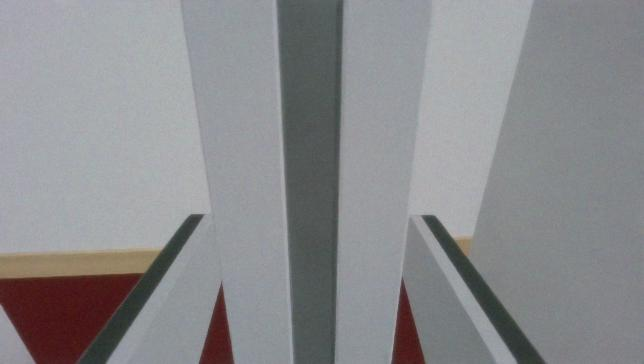

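Call:
move:
  joints: {"left_gripper_m": 0.018}

Call:
move:
  target: {"side": "left", "x": 0.40, "y": 0.302, "z": 0.575, "quat_wxyz": [0.5, 0.5, -0.5, -0.5]}
  min_time_s: 1.5

Call:
move:
  target: {"side": "left", "x": 0.38, "y": 0.29, "z": 0.63, "quat_wxyz": [0.5, 0.5, -0.5, -0.5]}
  min_time_s: 1.5
  cameras: ["left_wrist_camera"]

Scene clock: 1232.77 s.
Joint torques (N m): left_arm=[-1.05 4.04 1.28 -6.01 0.12 -1.93 0.01] | right_arm=[21.32 -5.5 -1.83 5.23 -0.02 0.68 -0.18]
External joint torques (N m): left_arm=[0.32 -0.41 -0.51 -0.06 -0.09 -0.09 0] | right_arm=[-1.34 0.14 0.71 0.15 0.09 0.01 -0.16]
Wrist force (N): left_arm=[0.6 -5.8 -2.6] | right_arm=[-2.5 -3.6 -12.4]
Wrist torque (N m): left_arm=[0.09 -0.22 0.99] | right_arm=[0.07 -0.32 -0.30]
Wrist force, peak (N): left_arm=[-0.8 -6.7 -3.1] | right_arm=[-2.6 -3.5 -12.7]
move: off_target
base_odometry: x=+0.483 y=+0.565 heading=-0.025
lidar_m: 0.46 0.48 0.88 3.76 2.22 1.58 1.49 1.53 2.05 1.27 0.55 0.68
base_status: not commanded
joint_positions: torso_squat_rad=+0.800 torso_shift_rad=+0.100 torso_pitch_rad=+0.800 torso_yaw_rad=+0.001 left_shoulder_pitch_rad=-0.490 left_shoulder_roll_rad=+0.243 left_shoulder_yaw_rad=+0.133 left_elbow_rad=-0.996 left_forearm_roll_rad=+0.117 left_wrist_pitch_rad=-0.875 left_hand_roll_rad=-1.461 left_gripper_m=+0.031 right_shoulder_pitch_rad=+0.600 right_shoulder_roll_rad=-0.250 right_shoulder_yaw_rad=+0.004 right_elbow_rad=-1.000 right_forearm_roll_rad=-0.043 right_wrist_pitch_rad=-0.006 right_hand_roll_rad=+0.044 right_gripper_m=+0.100 head_pan_rad=+0.000 head_tilt_rad=+0.200
joint_status: left_gripper_m off_target (ended at +0.031, target +0.018)
wheel_motors_off: 0
motor_effort: left_wheel=-8(8) right_wheel=+4(7)
chest: x=+0.0427 y=+0.0003 z=+0.9813 quat_wxyz=(+0.921, +0.000, +0.389, +0.001) (m; base frame)
left_hand: x=+0.4200 y=+0.3019 z=+0.5551 quat_wxyz=(+0.500, +0.500, -0.500, -0.500) (m; base frame)
right_hand: x=-0.3636 y=-0.4066 z=+0.5392 quat_wxyz=(+0.973, -0.124, +0.189, +0.054) (m; base frame)
camera_calibration:
head_camera: T_world_to_cam=[[-0.0533446, -0.998299, 0.0235307, -0.00928926], [-0.813716, 0.0297985, -0.580499, 0.86223], [0.57881, -0.0501138, -0.813921, 0.723859], [0, 0, 0, 1]] pos_world=[0.282137, 0.00130871, 1.08991]
left_wrist_camera: T_world_to_cam=[[-0.0343987, -0.999188, 0.0209951, 0.303855], [-0.475899, -0.0020965, -0.879497, 0.720579], [0.878827, -0.0402451, -0.475441, -0.0142419], [0, 0, 0, 1]] pos_world=[0.365891, 0.304546, 0.620596]
right_wrist_camera: T_world_to_cam=[[-0.927386, -0.0436309, 0.371554, -0.553562], [0.0352122, 0.978586, 0.202802, 0.331516], [-0.372446, 0.201159, -0.905991, 0.509025], [0, 0, 0, 1]] pos_world=[-0.335454, -0.450964, 0.599617]

Scene clock: 1234.60 s.
Joint torques (N m): left_arm=[-1.24 3.53 1.37 -9.96 -0.02 -4.21 0.17] | right_arm=[21.39 -5.58 -1.94 5.07 0.26 0.7 0.04]
External joint torques (N m): left_arm=[-1.43 -0.46 -0.63 -3.54 -0.23 -2.37 0.15] | right_arm=[-1.27 0.06 0.6 0 0.36 0.03 0.06]
Wrist force (N): left_arm=[-0.6 -15.2 -2.9] | right_arm=[-2.4 -3.4 -12.3]
Wrist torque (N m): left_arm=[-0.03 -0.18 0.26] | right_arm=[0.04 -0.32 -0.31]
Wrist force, peak (N): left_arm=[-1.1 -16.8 -2.3] | right_arm=[-2.4 -3.3 -12.7]
move: done
base_odometry: x=+0.483 y=+0.565 heading=-0.025
lidar_m: 0.45 0.47 0.88 3.76 2.22 1.59 1.49 1.54 2.06 1.26 0.55 0.67
base_status: not commanded
joint_positions: torso_squat_rad=+0.800 torso_shift_rad=+0.100 torso_pitch_rad=+0.800 torso_yaw_rad=+0.001 left_shoulder_pitch_rad=-0.360 left_shoulder_roll_rad=+0.226 left_shoulder_yaw_rad=+0.126 left_elbow_rad=-1.194 left_forearm_roll_rad=+0.113 left_wrist_pitch_rad=-0.807 left_hand_roll_rad=-1.462 left_gripper_m=+0.031 right_shoulder_pitch_rad=+0.600 right_shoulder_roll_rad=-0.250 right_shoulder_yaw_rad=+0.004 right_elbow_rad=-1.000 right_forearm_roll_rad=-0.043 right_wrist_pitch_rad=-0.006 right_hand_roll_rad=+0.044 right_gripper_m=+0.100 head_pan_rad=+0.000 head_tilt_rad=+0.200
joint_status: all done
wheel_motors_off: 0
motor_effort: left_wheel=-7(8) right_wheel=+1(7)
chest: x=+0.0427 y=+0.0003 z=+0.9813 quat_wxyz=(+0.921, +0.000, +0.389, +0.001) (m; base frame)
left_hand: x=+0.3996 y=+0.3022 z=+0.5744 quat_wxyz=(+0.500, +0.500, -0.500, -0.500) (m; base frame)
left_hand_status: reached (checked arc, planned for 1.5 s): 1 mm and 0.0 deg off.
right_hand: x=-0.3636 y=-0.4066 z=+0.5392 quat_wxyz=(+0.973, -0.124, +0.189, +0.054) (m; base frame)
camera_calibration:
head_camera: T_world_to_cam=[[-0.0533446, -0.998299, 0.0235307, -0.00928926], [-0.813716, 0.0297985, -0.580499, 0.86223], [0.57881, -0.0501138, -0.813921, 0.723859], [0, 0, 0, 1]] pos_world=[0.282137, 0.00130871, 1.08991]
left_wrist_camera: T_world_to_cam=[[-0.0343607, -0.999196, 0.0206404, 0.303161], [-0.475933, -0.00180091, -0.87948, 0.727844], [0.87881, -0.0400429, -0.475488, 0.0128926], [0, 0, 0, 1]] pos_world=[0.345491, 0.304745, 0.639997]
right_wrist_camera: T_world_to_cam=[[-0.927386, -0.0436309, 0.371554, -0.553562], [0.0352122, 0.978586, 0.202802, 0.331516], [-0.372446, 0.201159, -0.905991, 0.509025], [0, 0, 0, 1]] pos_world=[-0.335454, -0.450964, 0.599617]

Scene clock: 1236.43 s.
Joint torques (N m): left_arm=[0.14 1.93 2.11 -11.69 -0.31 -4.21 0.45] | right_arm=[21.56 -5.52 -1.9 5.21 0.07 0.81 -0.28]
External joint torques (N m): left_arm=[-1.94 -1.03 0.05 -4.15 -0.48 -2.36 0.44] | right_arm=[-1.1 0.12 0.64 0.14 0.18 0.14 -0.26]
Wrist force (N): left_arm=[-0.9 -15.6 -2.9] | right_arm=[-2.5 -3.7 -12.6]
Wrist torque (N m): left_arm=[-0.03 -0.25 0.28] | right_arm=[0.08 -0.33 -0.29]
Wrist force, peak (N): left_arm=[-0.9 -16.6 -3.1] | right_arm=[-2.5 -3.7 -12.6]
move: done
base_odometry: x=+0.483 y=+0.565 heading=-0.025
lidar_m: 0.46 0.45 0.88 3.74 2.22 1.59 1.49 1.53 2.04 1.26 0.54 0.68
base_status: not commanded
joint_positions: torso_squat_rad=+0.800 torso_shift_rad=+0.100 torso_pitch_rad=+0.800 torso_yaw_rad=+0.001 left_shoulder_pitch_rad=-0.151 left_shoulder_roll_rad=+0.185 left_shoulder_yaw_rad=+0.107 left_elbow_rad=-1.578 left_forearm_roll_rad=+0.106 left_wrist_pitch_rad=-0.647 left_hand_roll_rad=-1.479 left_gripper_m=+0.031 right_shoulder_pitch_rad=+0.600 right_shoulder_roll_rad=-0.250 right_shoulder_yaw_rad=+0.004 right_elbow_rad=-1.000 right_forearm_roll_rad=-0.043 right_wrist_pitch_rad=-0.006 right_hand_roll_rad=+0.044 right_gripper_m=+0.100 head_pan_rad=+0.000 head_tilt_rad=+0.200
joint_status: all done
wheel_motors_off: 0
motor_effort: left_wheel=-8(8) right_wheel=+6(6)
chest: x=+0.0427 y=+0.0003 z=+0.9813 quat_wxyz=(+0.921, +0.000, +0.389, +0.001) (m; base frame)
left_hand: x=+0.3793 y=+0.2902 z=+0.6299 quat_wxyz=(+0.496, +0.503, -0.504, -0.497) (m; base frame)
left_hand_status: reached (checked arc, planned for 1.5 s): 1 mm and 0.7 deg off.
right_hand: x=-0.3636 y=-0.4066 z=+0.5392 quat_wxyz=(+0.973, -0.124, +0.189, +0.054) (m; base frame)
pictures: left_wrist_camera
camera_calibration:
left_wrist_camera: T_world_to_cam=[[-0.0368132, -0.999121, 0.0200699, 0.290689], [-0.464614, -0.000668832, -0.885513, 0.766189], [0.884748, -0.0419233, -0.464181, 0.0477204], [0, 0, 0, 1]] pos_world=[0.324463, 0.292946, 0.694787]

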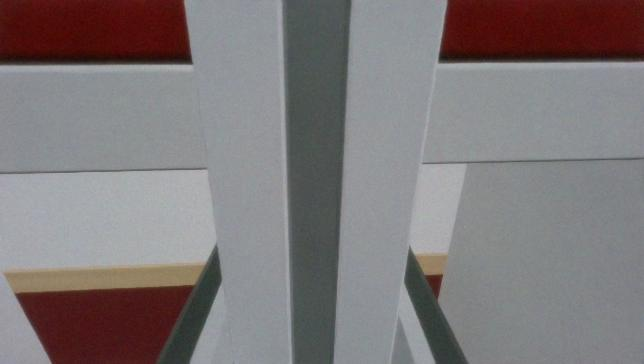

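Call:
move:
  base: {"x_m_s": -0.3, "for_s": 2.4833}

Call:
move:
  base: {"turn_rad_s": -0.6, "for_s": 2.6}

Call:
move:
  base: {"x_m_s": 0.35, "for_s": 3.6667}

Call:
move:
  base: {"turn_rad_s": 0.6, "for_s": 2.5667}

Call:
move:
  joints: {"left_hand_roll_rad": 0.03}
  min_time_s: 2.5
  cameras: ["head_camera"]

Call:
move:
  joints: {"torso_squat_rad": 0.7, "torso_pitch_rad": 1.0, "torso_shift_rad": 0.2, "head_tilt_rad": 0.0, "left_shoulder_pitch_rad": -0.1, "left_shoulder_roll_rad": 0.05, "left_shoulder_yaw_rad": 0.0, "left_elbow_rad": -2.3, "left_forearm_roll_rad": 0.2, "left_wrist_pitch_rad": -0.3, "left_hand_roll_rad": -0.2}
  min_time_s: 3

Call:
move:
  target: {"side": "left", "x": 0.47, "y": 0.23, "z": 0.79, "quat_wxyz": [0.707, 0.0148, -0.707, 0.0148]}
  min_time_s: 1.5
  cameras: ["head_camera"]

Scene clock: 1248.53 s.
Joint torques (N m): left_arm=[0.1 2.64 2.09 -11.38 0.11 -4.37 0.02] | right_arm=[20.9 -5.81 -2.08 4.77 -0.02 0.69 -0.22]
External joint torques (N m): left_arm=[-1.98 -0.32 0.03 -3.85 -0.06 -2.53 0.01] | right_arm=[-1.76 -0.17 0.46 -0.3 0.09 0.02 -0.2]
Wrist force (N): left_arm=[-0.7 -15.7 -2.9] | right_arm=[-2.3 -3.6 -12.1]
Wrist torque (N m): left_arm=[-0.09 -0.23 0.28] | right_arm=[0.06 -0.32 -0.30]
Wrist force, peak (N): left_arm=[-0.2 -15.9 -3.6] | right_arm=[-2.5 -3.5 -12.8]
move: done
base_odometry: x=-0.257 y=+0.584 heading=-0.026
lidar_m: 1.19 0.46 2.47 3.39 1.12 0.80 0.75 0.77 1.04 2.62 1.52 1.17
base_status: done (sent for 2.47 of 2.47 s)
joint_positions: torso_squat_rad=+0.800 torso_shift_rad=+0.100 torso_pitch_rad=+0.800 torso_yaw_rad=+0.001 left_shoulder_pitch_rad=-0.151 left_shoulder_roll_rad=+0.185 left_shoulder_yaw_rad=+0.107 left_elbow_rad=-1.578 left_forearm_roll_rad=+0.106 left_wrist_pitch_rad=-0.647 left_hand_roll_rad=-1.479 left_gripper_m=+0.031 right_shoulder_pitch_rad=+0.600 right_shoulder_roll_rad=-0.250 right_shoulder_yaw_rad=+0.004 right_elbow_rad=-1.000 right_forearm_roll_rad=-0.043 right_wrist_pitch_rad=-0.006 right_hand_roll_rad=+0.044 right_gripper_m=+0.100 head_pan_rad=+0.000 head_tilt_rad=+0.200
joint_status: not commanded
wheel_motors_off: 0
motor_effort: left_wheel=-9(29) right_wheel=+12(49)
chest: x=+0.0428 y=+0.0003 z=+0.9813 quat_wxyz=(+0.921, +0.000, +0.390, +0.001) (m; base frame)
left_hand: x=+0.3793 y=+0.2902 z=+0.6298 quat_wxyz=(+0.496, +0.503, -0.504, -0.497) (m; base frame)
right_hand: x=-0.3637 y=-0.4066 z=+0.5393 quat_wxyz=(+0.973, -0.124, +0.189, +0.054) (m; base frame)
camera_calibration:
head_camera: T_world_to_cam=[[-0.0533377, -0.998299, 0.0235391, -0.00929799], [-0.813797, 0.029795, -0.580385, 0.862071], [0.578697, -0.0501124, -0.814002, 0.723898], [0, 0, 0, 1]] pos_world=[0.282137, 0.00130871, 1.08981]
left_wrist_camera: T_world_to_cam=[[-0.0368087, -0.999121, 0.0200781, 0.29068], [-0.464812, -0.000668825, -0.885409, 0.766046], [0.884644, -0.0419233, -0.464379, 0.0479332], [0, 0, 0, 1]] pos_world=[0.324363, 0.292946, 0.694687]
right_wrist_camera: T_world_to_cam=[[-0.927262, -0.0435693, 0.37187, -0.553813], [0.0352992, 0.97861, 0.202676, 0.331615], [-0.372746, 0.20106, -0.905889, 0.508871], [0, 0, 0, 1]] pos_world=[-0.335555, -0.450965, 0.599717]

Scene clock: 1252.63 s.
Joint torques (N m): left_arm=[-0.07 2.84 2.11 -11.22 -0.16 -4.23 0.19] | right_arm=[21.34 -5.66 -1.87 4.88 0.14 0.66 -0.27]
External joint torques (N m): left_arm=[-2.15 -0.12 0.04 -3.69 -0.33 -2.39 0.18] | right_arm=[-1.33 -0.01 0.67 -0.2 0.25 -0.01 -0.25]
Wrist force (N): left_arm=[-0.2 -15.5 -2.9] | right_arm=[-2.6 -3.4 -12.6]
Wrist torque (N m): left_arm=[0.11 -0.16 0.27] | right_arm=[0.03 -0.33 -0.31]
Wrist force, peak (N): left_arm=[-0.7 -15.8 -3.4] | right_arm=[-2.7 -3.4 -12.7]
move: done
base_odometry: x=-0.257 y=+0.584 heading=-1.586
lidar_m: 2.67 0.45 1.17 1.22 1.43 2.53 3.26 1.11 0.79 0.75 0.78 1.05
base_status: done (sent for 2.6 of 2.6 s)
joint_positions: torso_squat_rad=+0.800 torso_shift_rad=+0.100 torso_pitch_rad=+0.800 torso_yaw_rad=+0.001 left_shoulder_pitch_rad=-0.151 left_shoulder_roll_rad=+0.185 left_shoulder_yaw_rad=+0.107 left_elbow_rad=-1.578 left_forearm_roll_rad=+0.106 left_wrist_pitch_rad=-0.647 left_hand_roll_rad=-1.479 left_gripper_m=+0.031 right_shoulder_pitch_rad=+0.600 right_shoulder_roll_rad=-0.250 right_shoulder_yaw_rad=+0.004 right_elbow_rad=-1.000 right_forearm_roll_rad=-0.043 right_wrist_pitch_rad=-0.006 right_hand_roll_rad=+0.044 right_gripper_m=+0.100 head_pan_rad=+0.000 head_tilt_rad=+0.200
joint_status: not commanded
wheel_motors_off: 0
motor_effort: left_wheel=+10(46) right_wheel=+3(47)
chest: x=+0.0428 y=+0.0003 z=+0.9813 quat_wxyz=(+0.921, +0.000, +0.390, +0.001) (m; base frame)
left_hand: x=+0.3793 y=+0.2902 z=+0.6298 quat_wxyz=(+0.496, +0.503, -0.504, -0.497) (m; base frame)
right_hand: x=-0.3636 y=-0.4066 z=+0.5393 quat_wxyz=(+0.973, -0.124, +0.189, +0.055) (m; base frame)
camera_calibration:
head_camera: T_world_to_cam=[[-0.0533377, -0.998299, 0.0235391, -0.00929799], [-0.813797, 0.029795, -0.580385, 0.862071], [0.578697, -0.0501124, -0.814002, 0.723898], [0, 0, 0, 1]] pos_world=[0.282137, 0.00130871, 1.08981]
left_wrist_camera: T_world_to_cam=[[-0.0368087, -0.999121, 0.0200781, 0.29068], [-0.464812, -0.000668825, -0.885409, 0.766046], [0.884644, -0.0419233, -0.464379, 0.0479332], [0, 0, 0, 1]] pos_world=[0.324363, 0.292946, 0.694687]
right_wrist_camera: T_world_to_cam=[[-0.927262, -0.0435693, 0.37187, -0.553813], [0.0352992, 0.97861, 0.202676, 0.331615], [-0.372746, 0.20106, -0.905889, 0.508871], [0, 0, 0, 1]] pos_world=[-0.335555, -0.450965, 0.599717]

Scene clock: 1257.67 s.
Joint torques (N m): left_arm=[0.29 2.44 1.72 -11.32 -0.1 -4.47 -0.17] | right_arm=[21.61 -5.64 -1.59 5.35 0.1 0.65 -0.23]
External joint torques (N m): left_arm=[-1.79 -0.52 -0.35 -3.77 -0.28 -2.64 -0.18] | right_arm=[-1.06 0 0.95 0.27 0.21 -0.02 -0.21]
Wrist force (N): left_arm=[-0.5 -15.6 -2.9] | right_arm=[-2.4 -3.5 -12.2]
Wrist torque (N m): left_arm=[-0.19 -0.19 0.28] | right_arm=[0.05 -0.32 -0.30]
Wrist force, peak (N): left_arm=[-0.8 -15.9 -2.9] | right_arm=[-2.7 -3.5 -12.8]
move: done
base_odometry: x=-0.276 y=-0.699 heading=-1.586
lidar_m: 2.54 0.45 1.08 1.06 1.12 1.79 3.16 1.05 0.75 0.71 0.75 1.00
base_status: done (sent for 3.67 of 3.67 s)
joint_positions: torso_squat_rad=+0.800 torso_shift_rad=+0.100 torso_pitch_rad=+0.800 torso_yaw_rad=+0.001 left_shoulder_pitch_rad=-0.151 left_shoulder_roll_rad=+0.185 left_shoulder_yaw_rad=+0.107 left_elbow_rad=-1.578 left_forearm_roll_rad=+0.106 left_wrist_pitch_rad=-0.647 left_hand_roll_rad=-1.479 left_gripper_m=+0.031 right_shoulder_pitch_rad=+0.600 right_shoulder_roll_rad=-0.250 right_shoulder_yaw_rad=+0.004 right_elbow_rad=-1.000 right_forearm_roll_rad=-0.043 right_wrist_pitch_rad=-0.006 right_hand_roll_rad=+0.044 right_gripper_m=+0.100 head_pan_rad=+0.000 head_tilt_rad=+0.200
joint_status: not commanded
wheel_motors_off: 0
motor_effort: left_wheel=-4(48) right_wheel=+1(41)
chest: x=+0.0429 y=+0.0003 z=+0.9812 quat_wxyz=(+0.921, +0.000, +0.390, +0.001) (m; base frame)
left_hand: x=+0.3794 y=+0.2902 z=+0.6298 quat_wxyz=(+0.496, +0.503, -0.504, -0.497) (m; base frame)
right_hand: x=-0.3635 y=-0.4066 z=+0.5393 quat_wxyz=(+0.973, -0.124, +0.189, +0.055) (m; base frame)
camera_calibration:
head_camera: T_world_to_cam=[[-0.0533366, -0.998299, 0.0235502, -0.00930272], [-0.813925, 0.0297988, -0.580205, 0.861935], [0.578516, -0.0501143, -0.81413, 0.72395], [0, 0, 0, 1]] pos_world=[0.282237, 0.00130872, 1.08971]
left_wrist_camera: T_world_to_cam=[[-0.0368534, -0.999116, 0.0202087, 0.290607], [-0.464696, -0.000769274, -0.88547, 0.766126], [0.884703, -0.0420235, -0.464257, 0.0477703], [0, 0, 0, 1]] pos_world=[0.324463, 0.292947, 0.694687]
right_wrist_camera: T_world_to_cam=[[-0.927265, -0.0436603, 0.371851, -0.553751], [0.0352126, 0.978606, 0.202709, 0.331561], [-0.372746, 0.201059, -0.90589, 0.508909], [0, 0, 0, 1]] pos_world=[-0.335455, -0.450965, 0.599717]

Scene clock: 1261.77 s.
Joint torques (N m): left_arm=[0.6 2.02 1.4 -11.09 -0.08 -4.09 0.06] | right_arm=[21.61 -5.82 -2.14 4.77 -0.02 0.73 -0.14]
External joint torques (N m): left_arm=[-1.49 -0.94 -0.66 -3.56 -0.26 -2.24 0.05] | right_arm=[-1.05 -0.18 0.4 -0.31 0.09 0.06 -0.12]
Wrist force (N): left_arm=[-0.2 -15.4 -2.5] | right_arm=[-2.3 -3.5 -12.4]
Wrist torque (N m): left_arm=[0.08 -0.17 0.27] | right_arm=[0.04 -0.30 -0.30]
Wrist force, peak (N): left_arm=[-1.1 -15.8 -3.2] | right_arm=[-2.7 -3.4 -12.7]
move: done
base_odometry: x=-0.276 y=-0.699 heading=-0.047
lidar_m: 1.05 0.45 1.79 3.52 1.10 0.77 0.71 0.73 0.98 2.30 2.80 1.09
base_status: done (sent for 2.57 of 2.57 s)
joint_positions: torso_squat_rad=+0.800 torso_shift_rad=+0.100 torso_pitch_rad=+0.800 torso_yaw_rad=+0.001 left_shoulder_pitch_rad=-0.151 left_shoulder_roll_rad=+0.185 left_shoulder_yaw_rad=+0.107 left_elbow_rad=-1.578 left_forearm_roll_rad=+0.106 left_wrist_pitch_rad=-0.647 left_hand_roll_rad=-1.479 left_gripper_m=+0.031 right_shoulder_pitch_rad=+0.600 right_shoulder_roll_rad=-0.250 right_shoulder_yaw_rad=+0.004 right_elbow_rad=-1.000 right_forearm_roll_rad=-0.043 right_wrist_pitch_rad=-0.006 right_hand_roll_rad=+0.044 right_gripper_m=+0.100 head_pan_rad=+0.000 head_tilt_rad=+0.200
joint_status: not commanded
wheel_motors_off: 0
motor_effort: left_wheel=+1(39) right_wheel=+12(37)
chest: x=+0.0429 y=+0.0003 z=+0.9812 quat_wxyz=(+0.921, +0.000, +0.390, +0.001) (m; base frame)
left_hand: x=+0.3794 y=+0.2902 z=+0.6298 quat_wxyz=(+0.496, +0.503, -0.504, -0.497) (m; base frame)
right_hand: x=-0.3636 y=-0.4066 z=+0.5393 quat_wxyz=(+0.973, -0.124, +0.189, +0.055) (m; base frame)
camera_calibration:
head_camera: T_world_to_cam=[[-0.0533366, -0.998299, 0.0235502, -0.00930272], [-0.813925, 0.0297988, -0.580205, 0.861935], [0.578516, -0.0501143, -0.81413, 0.72395], [0, 0, 0, 1]] pos_world=[0.282237, 0.00130872, 1.08971]
left_wrist_camera: T_world_to_cam=[[-0.0368534, -0.999116, 0.0202087, 0.290607], [-0.464696, -0.000769274, -0.88547, 0.766126], [0.884703, -0.0420235, -0.464257, 0.0477703], [0, 0, 0, 1]] pos_world=[0.324463, 0.292947, 0.694687]
right_wrist_camera: T_world_to_cam=[[-0.927214, -0.0435961, 0.371987, -0.553787], [0.0353048, 0.978606, 0.202691, 0.331603], [-0.372865, 0.201071, -0.905838, 0.508842], [0, 0, 0, 1]] pos_world=[-0.335456, -0.450965, 0.599717]

Scene clock: 1264.57 s.
Joint torques (N m): left_arm=[-0.03 2.6 1.33 -10.85 0.06 -4.12 0.3] | right_arm=[21.61 -5.46 -1.92 5.11 -0.11 0.68 -0.22]
External joint torques (N m): left_arm=[-2.13 -0.41 -0.77 -3.32 -0.06 -2.28 0.35] | right_arm=[-1.05 0.18 0.62 0.03 0 0.01 -0.2]
Wrist force (N): left_arm=[-16.4 -1.4 -2.3] | right_arm=[-2.3 -3.2 -12.4]
Wrist torque (N m): left_arm=[-0.22 -0.55 0.32] | right_arm=[0.02 -0.31 -0.30]
Wrist force, peak (N): left_arm=[-16.6 -0.9 -2.4] | right_arm=[-2.6 -3.6 -12.6]
move: done
base_odometry: x=-0.276 y=-0.699 heading=-0.047
lidar_m: 1.05 1.10 1.78 3.51 1.09 0.78 0.70 0.74 0.97 2.32 2.78 1.10
base_status: not commanded
joint_positions: torso_squat_rad=+0.800 torso_shift_rad=+0.100 torso_pitch_rad=+0.800 torso_yaw_rad=+0.001 left_shoulder_pitch_rad=-0.151 left_shoulder_roll_rad=+0.185 left_shoulder_yaw_rad=+0.107 left_elbow_rad=-1.578 left_forearm_roll_rad=+0.106 left_wrist_pitch_rad=-0.647 left_hand_roll_rad=+0.030 left_gripper_m=+0.031 right_shoulder_pitch_rad=+0.600 right_shoulder_roll_rad=-0.250 right_shoulder_yaw_rad=+0.004 right_elbow_rad=-1.000 right_forearm_roll_rad=-0.043 right_wrist_pitch_rad=-0.006 right_hand_roll_rad=+0.044 right_gripper_m=+0.100 head_pan_rad=+0.000 head_tilt_rad=+0.200
joint_status: all done
wheel_motors_off: 0
motor_effort: left_wheel=+1(2) right_wheel=+12(15)
chest: x=+0.0429 y=+0.0003 z=+0.9812 quat_wxyz=(+0.921, +0.000, +0.390, +0.001) (m; base frame)
left_hand: x=+0.3794 y=+0.2902 z=+0.6298 quat_wxyz=(+0.702, +0.021, -0.711, -0.022) (m; base frame)
right_hand: x=-0.3636 y=-0.4066 z=+0.5393 quat_wxyz=(+0.973, -0.124, +0.189, +0.055) (m; base frame)
pictures: head_camera
camera_calibration:
head_camera: T_world_to_cam=[[-0.0533366, -0.998299, 0.0235502, -0.00930272], [-0.813925, 0.0297988, -0.580205, 0.861935], [0.578516, -0.0501143, -0.81413, 0.72395], [0, 0, 0, 1]] pos_world=[0.282237, 0.00130872, 1.08971]

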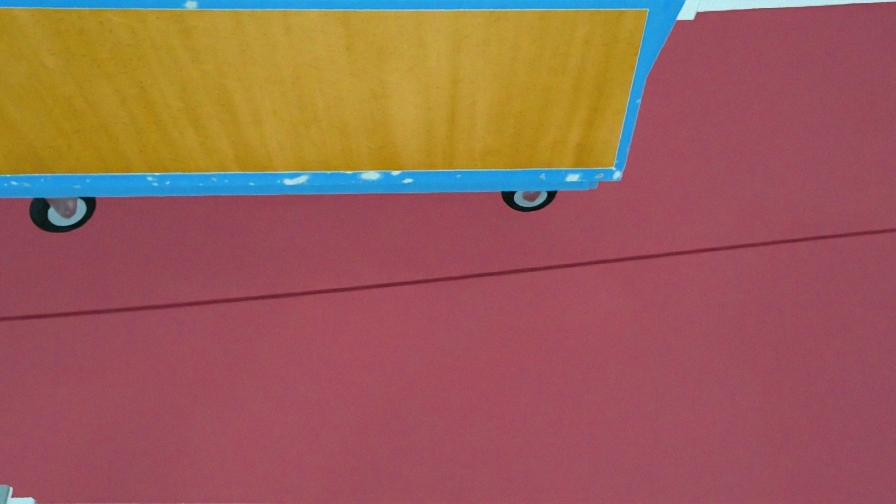

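Scene clock: 1267.87 s.
Joint torques (N m): left_arm=[1.51 -1.3 -0.85 -14.38 -0.16 -3.88 -0.23] | right_arm=[24.01 -4.39 -1.46 6.61 0.12 0.92 -0.35]
External joint torques (N m): left_arm=[-1.27 -1.5 -1.08 -4.75 -0.05 -2.08 -0.18] | right_arm=[-0.95 0.3 0.75 -0.16 0.27 -0.09 -0.31]
Wrist force (N): left_arm=[-16.5 -0.7 -1.1] | right_arm=[-1.6 -3.7 -11.8]
Wrist torque (N m): left_arm=[-0.19 -0.53 0.26] | right_arm=[0.04 -0.30 -0.28]
Wrist force, peak (N): left_arm=[-16.7 -0.8 -2.1] | right_arm=[-2.5 -3.5 -12.6]
move: done
base_odometry: x=-0.276 y=-0.699 heading=-0.047
lidar_m: 1.05 1.09 1.76 3.52 1.09 0.78 0.71 0.73 0.97 2.32 2.79 1.09
base_status: not commanded
joint_positions: torso_squat_rad=+0.700 torso_shift_rad=+0.200 torso_pitch_rad=+1.000 torso_yaw_rad=+0.001 left_shoulder_pitch_rad=-0.100 left_shoulder_roll_rad=+0.050 left_shoulder_yaw_rad=+0.000 left_elbow_rad=-2.299 left_forearm_roll_rad=+0.200 left_wrist_pitch_rad=-0.299 left_hand_roll_rad=-0.200 left_gripper_m=+0.031 right_shoulder_pitch_rad=+0.600 right_shoulder_roll_rad=-0.250 right_shoulder_yaw_rad=+0.004 right_elbow_rad=-1.000 right_forearm_roll_rad=-0.043 right_wrist_pitch_rad=-0.006 right_hand_roll_rad=+0.044 right_gripper_m=+0.100 head_pan_rad=+0.000 head_tilt_rad=+0.000
joint_status: all done
wheel_motors_off: 0
motor_effort: left_wheel=+2(2) right_wheel=+13(15)
chest: x=+0.1389 y=+0.0003 z=+0.9723 quat_wxyz=(+0.877, +0.000, +0.480, +0.001) (m; base frame)
left_hand: x=+0.4834 y=+0.2187 z=+0.7718 quat_wxyz=(+0.665, +0.002, -0.747, -0.002) (m; base frame)
right_hand: x=-0.3472 y=-0.4066 z=+0.6199 quat_wxyz=(+0.949, -0.118, +0.286, +0.067) (m; base frame)
camera_calibration:
head_camera: T_world_to_cam=[[-0.0534469, -0.998298, 0.0233468, -0.00177353], [-0.813835, 0.0299993, -0.580322, 0.932685], [0.578633, -0.0500168, -0.814053, 0.620978], [0, 0, 0, 1]] pos_world=[0.399638, 0.00130894, 1.04681]
left_wrist_camera: T_world_to_cam=[[-0.149666, 0.0149932, 0.988623, -0.694521], [-0.4718, -0.87979, -0.0580826, 0.497312], [0.86891, -0.475126, 0.138749, -0.344404], [0, 0, 0, 1]] pos_world=[0.429941, 0.284309, 0.763291]
right_wrist_camera: T_world_to_cam=[[-0.834903, -0.0435667, 0.54867, -0.646051], [0.0748595, 0.97861, 0.191618, 0.335303], [-0.545282, 0.201056, -0.813784, 0.470952], [0, 0, 0, 1]] pos_world=[-0.307689, -0.450965, 0.673472]

Scene clock: 1269.70 s.
Joint torques (N m): left_arm=[2.71 -1.33 0.72 -14.78 0.23 -4.18 -0.35] | right_arm=[23.65 -4.46 -1.61 6.88 -0.06 0.98 -0.19]
External joint torques (N m): left_arm=[-0.97 -1.5 0.48 -4.94 0.28 -2.38 -0.29] | right_arm=[-1.32 0.22 0.6 0.11 0.09 -0.03 -0.15]
Wrist force (N): left_arm=[-16.5 -0.2 -2.7] | right_arm=[-1.4 -3.6 -12.0]
Wrist torque (N m): left_arm=[-0.17 -0.54 0.31] | right_arm=[0.03 -0.28 -0.28]
Wrist force, peak (N): left_arm=[-17.1 -0.5 -1.8] | right_arm=[-1.3 -3.8 -12.2]
move: done
base_odometry: x=-0.276 y=-0.699 heading=-0.047
lidar_m: 1.05 1.10 1.76 3.52 1.10 0.78 0.72 0.74 0.97 2.32 2.78 1.09
base_status: not commanded
joint_positions: torso_squat_rad=+0.700 torso_shift_rad=+0.200 torso_pitch_rad=+1.000 torso_yaw_rad=+0.001 left_shoulder_pitch_rad=+0.018 left_shoulder_roll_rad=+0.000 left_shoulder_yaw_rad=+0.003 left_elbow_rad=-2.492 left_forearm_roll_rad=+0.249 left_wrist_pitch_rad=-0.101 left_hand_roll_rad=-0.239 left_gripper_m=+0.031 right_shoulder_pitch_rad=+0.600 right_shoulder_roll_rad=-0.250 right_shoulder_yaw_rad=+0.004 right_elbow_rad=-1.000 right_forearm_roll_rad=-0.043 right_wrist_pitch_rad=-0.006 right_hand_roll_rad=+0.044 right_gripper_m=+0.100 head_pan_rad=+0.000 head_tilt_rad=+0.000
joint_status: all done
wheel_motors_off: 0
motor_effort: left_wheel=+1(2) right_wheel=+11(16)
chest: x=+0.1389 y=+0.0003 z=+0.9723 quat_wxyz=(+0.877, +0.000, +0.480, +0.001) (m; base frame)
left_hand: x=+0.4697 y=+0.2296 z=+0.7892 quat_wxyz=(+0.706, +0.011, -0.708, +0.011) (m; base frame)
left_hand_status: reached (checked arc, planned for 1.5 s): 1 mm and 0.6 deg off.
right_hand: x=-0.3472 y=-0.4066 z=+0.6199 quat_wxyz=(+0.949, -0.118, +0.286, +0.067) (m; base frame)
pictures: head_camera
camera_calibration:
head_camera: T_world_to_cam=[[-0.0534469, -0.998298, 0.0233468, -0.00177353], [-0.813835, 0.0299993, -0.580322, 0.932685], [0.578633, -0.0500168, -0.814053, 0.620978], [0, 0, 0, 1]] pos_world=[0.399638, 0.00130894, 1.04681]

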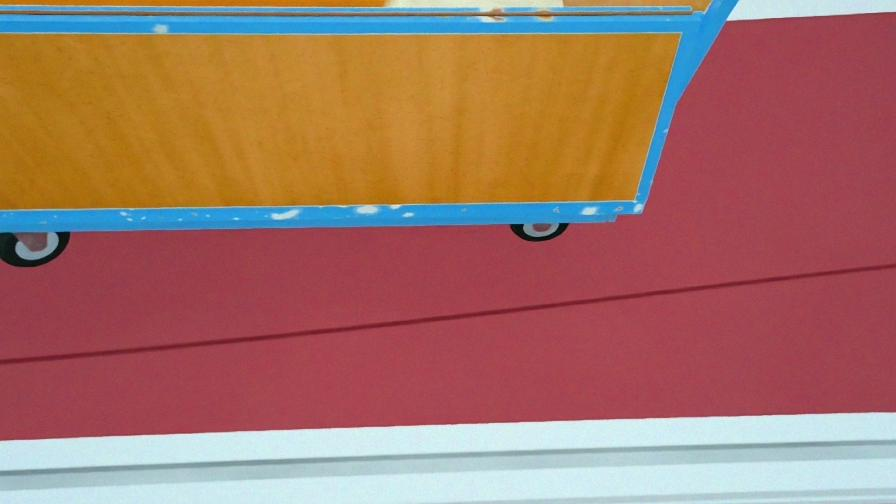

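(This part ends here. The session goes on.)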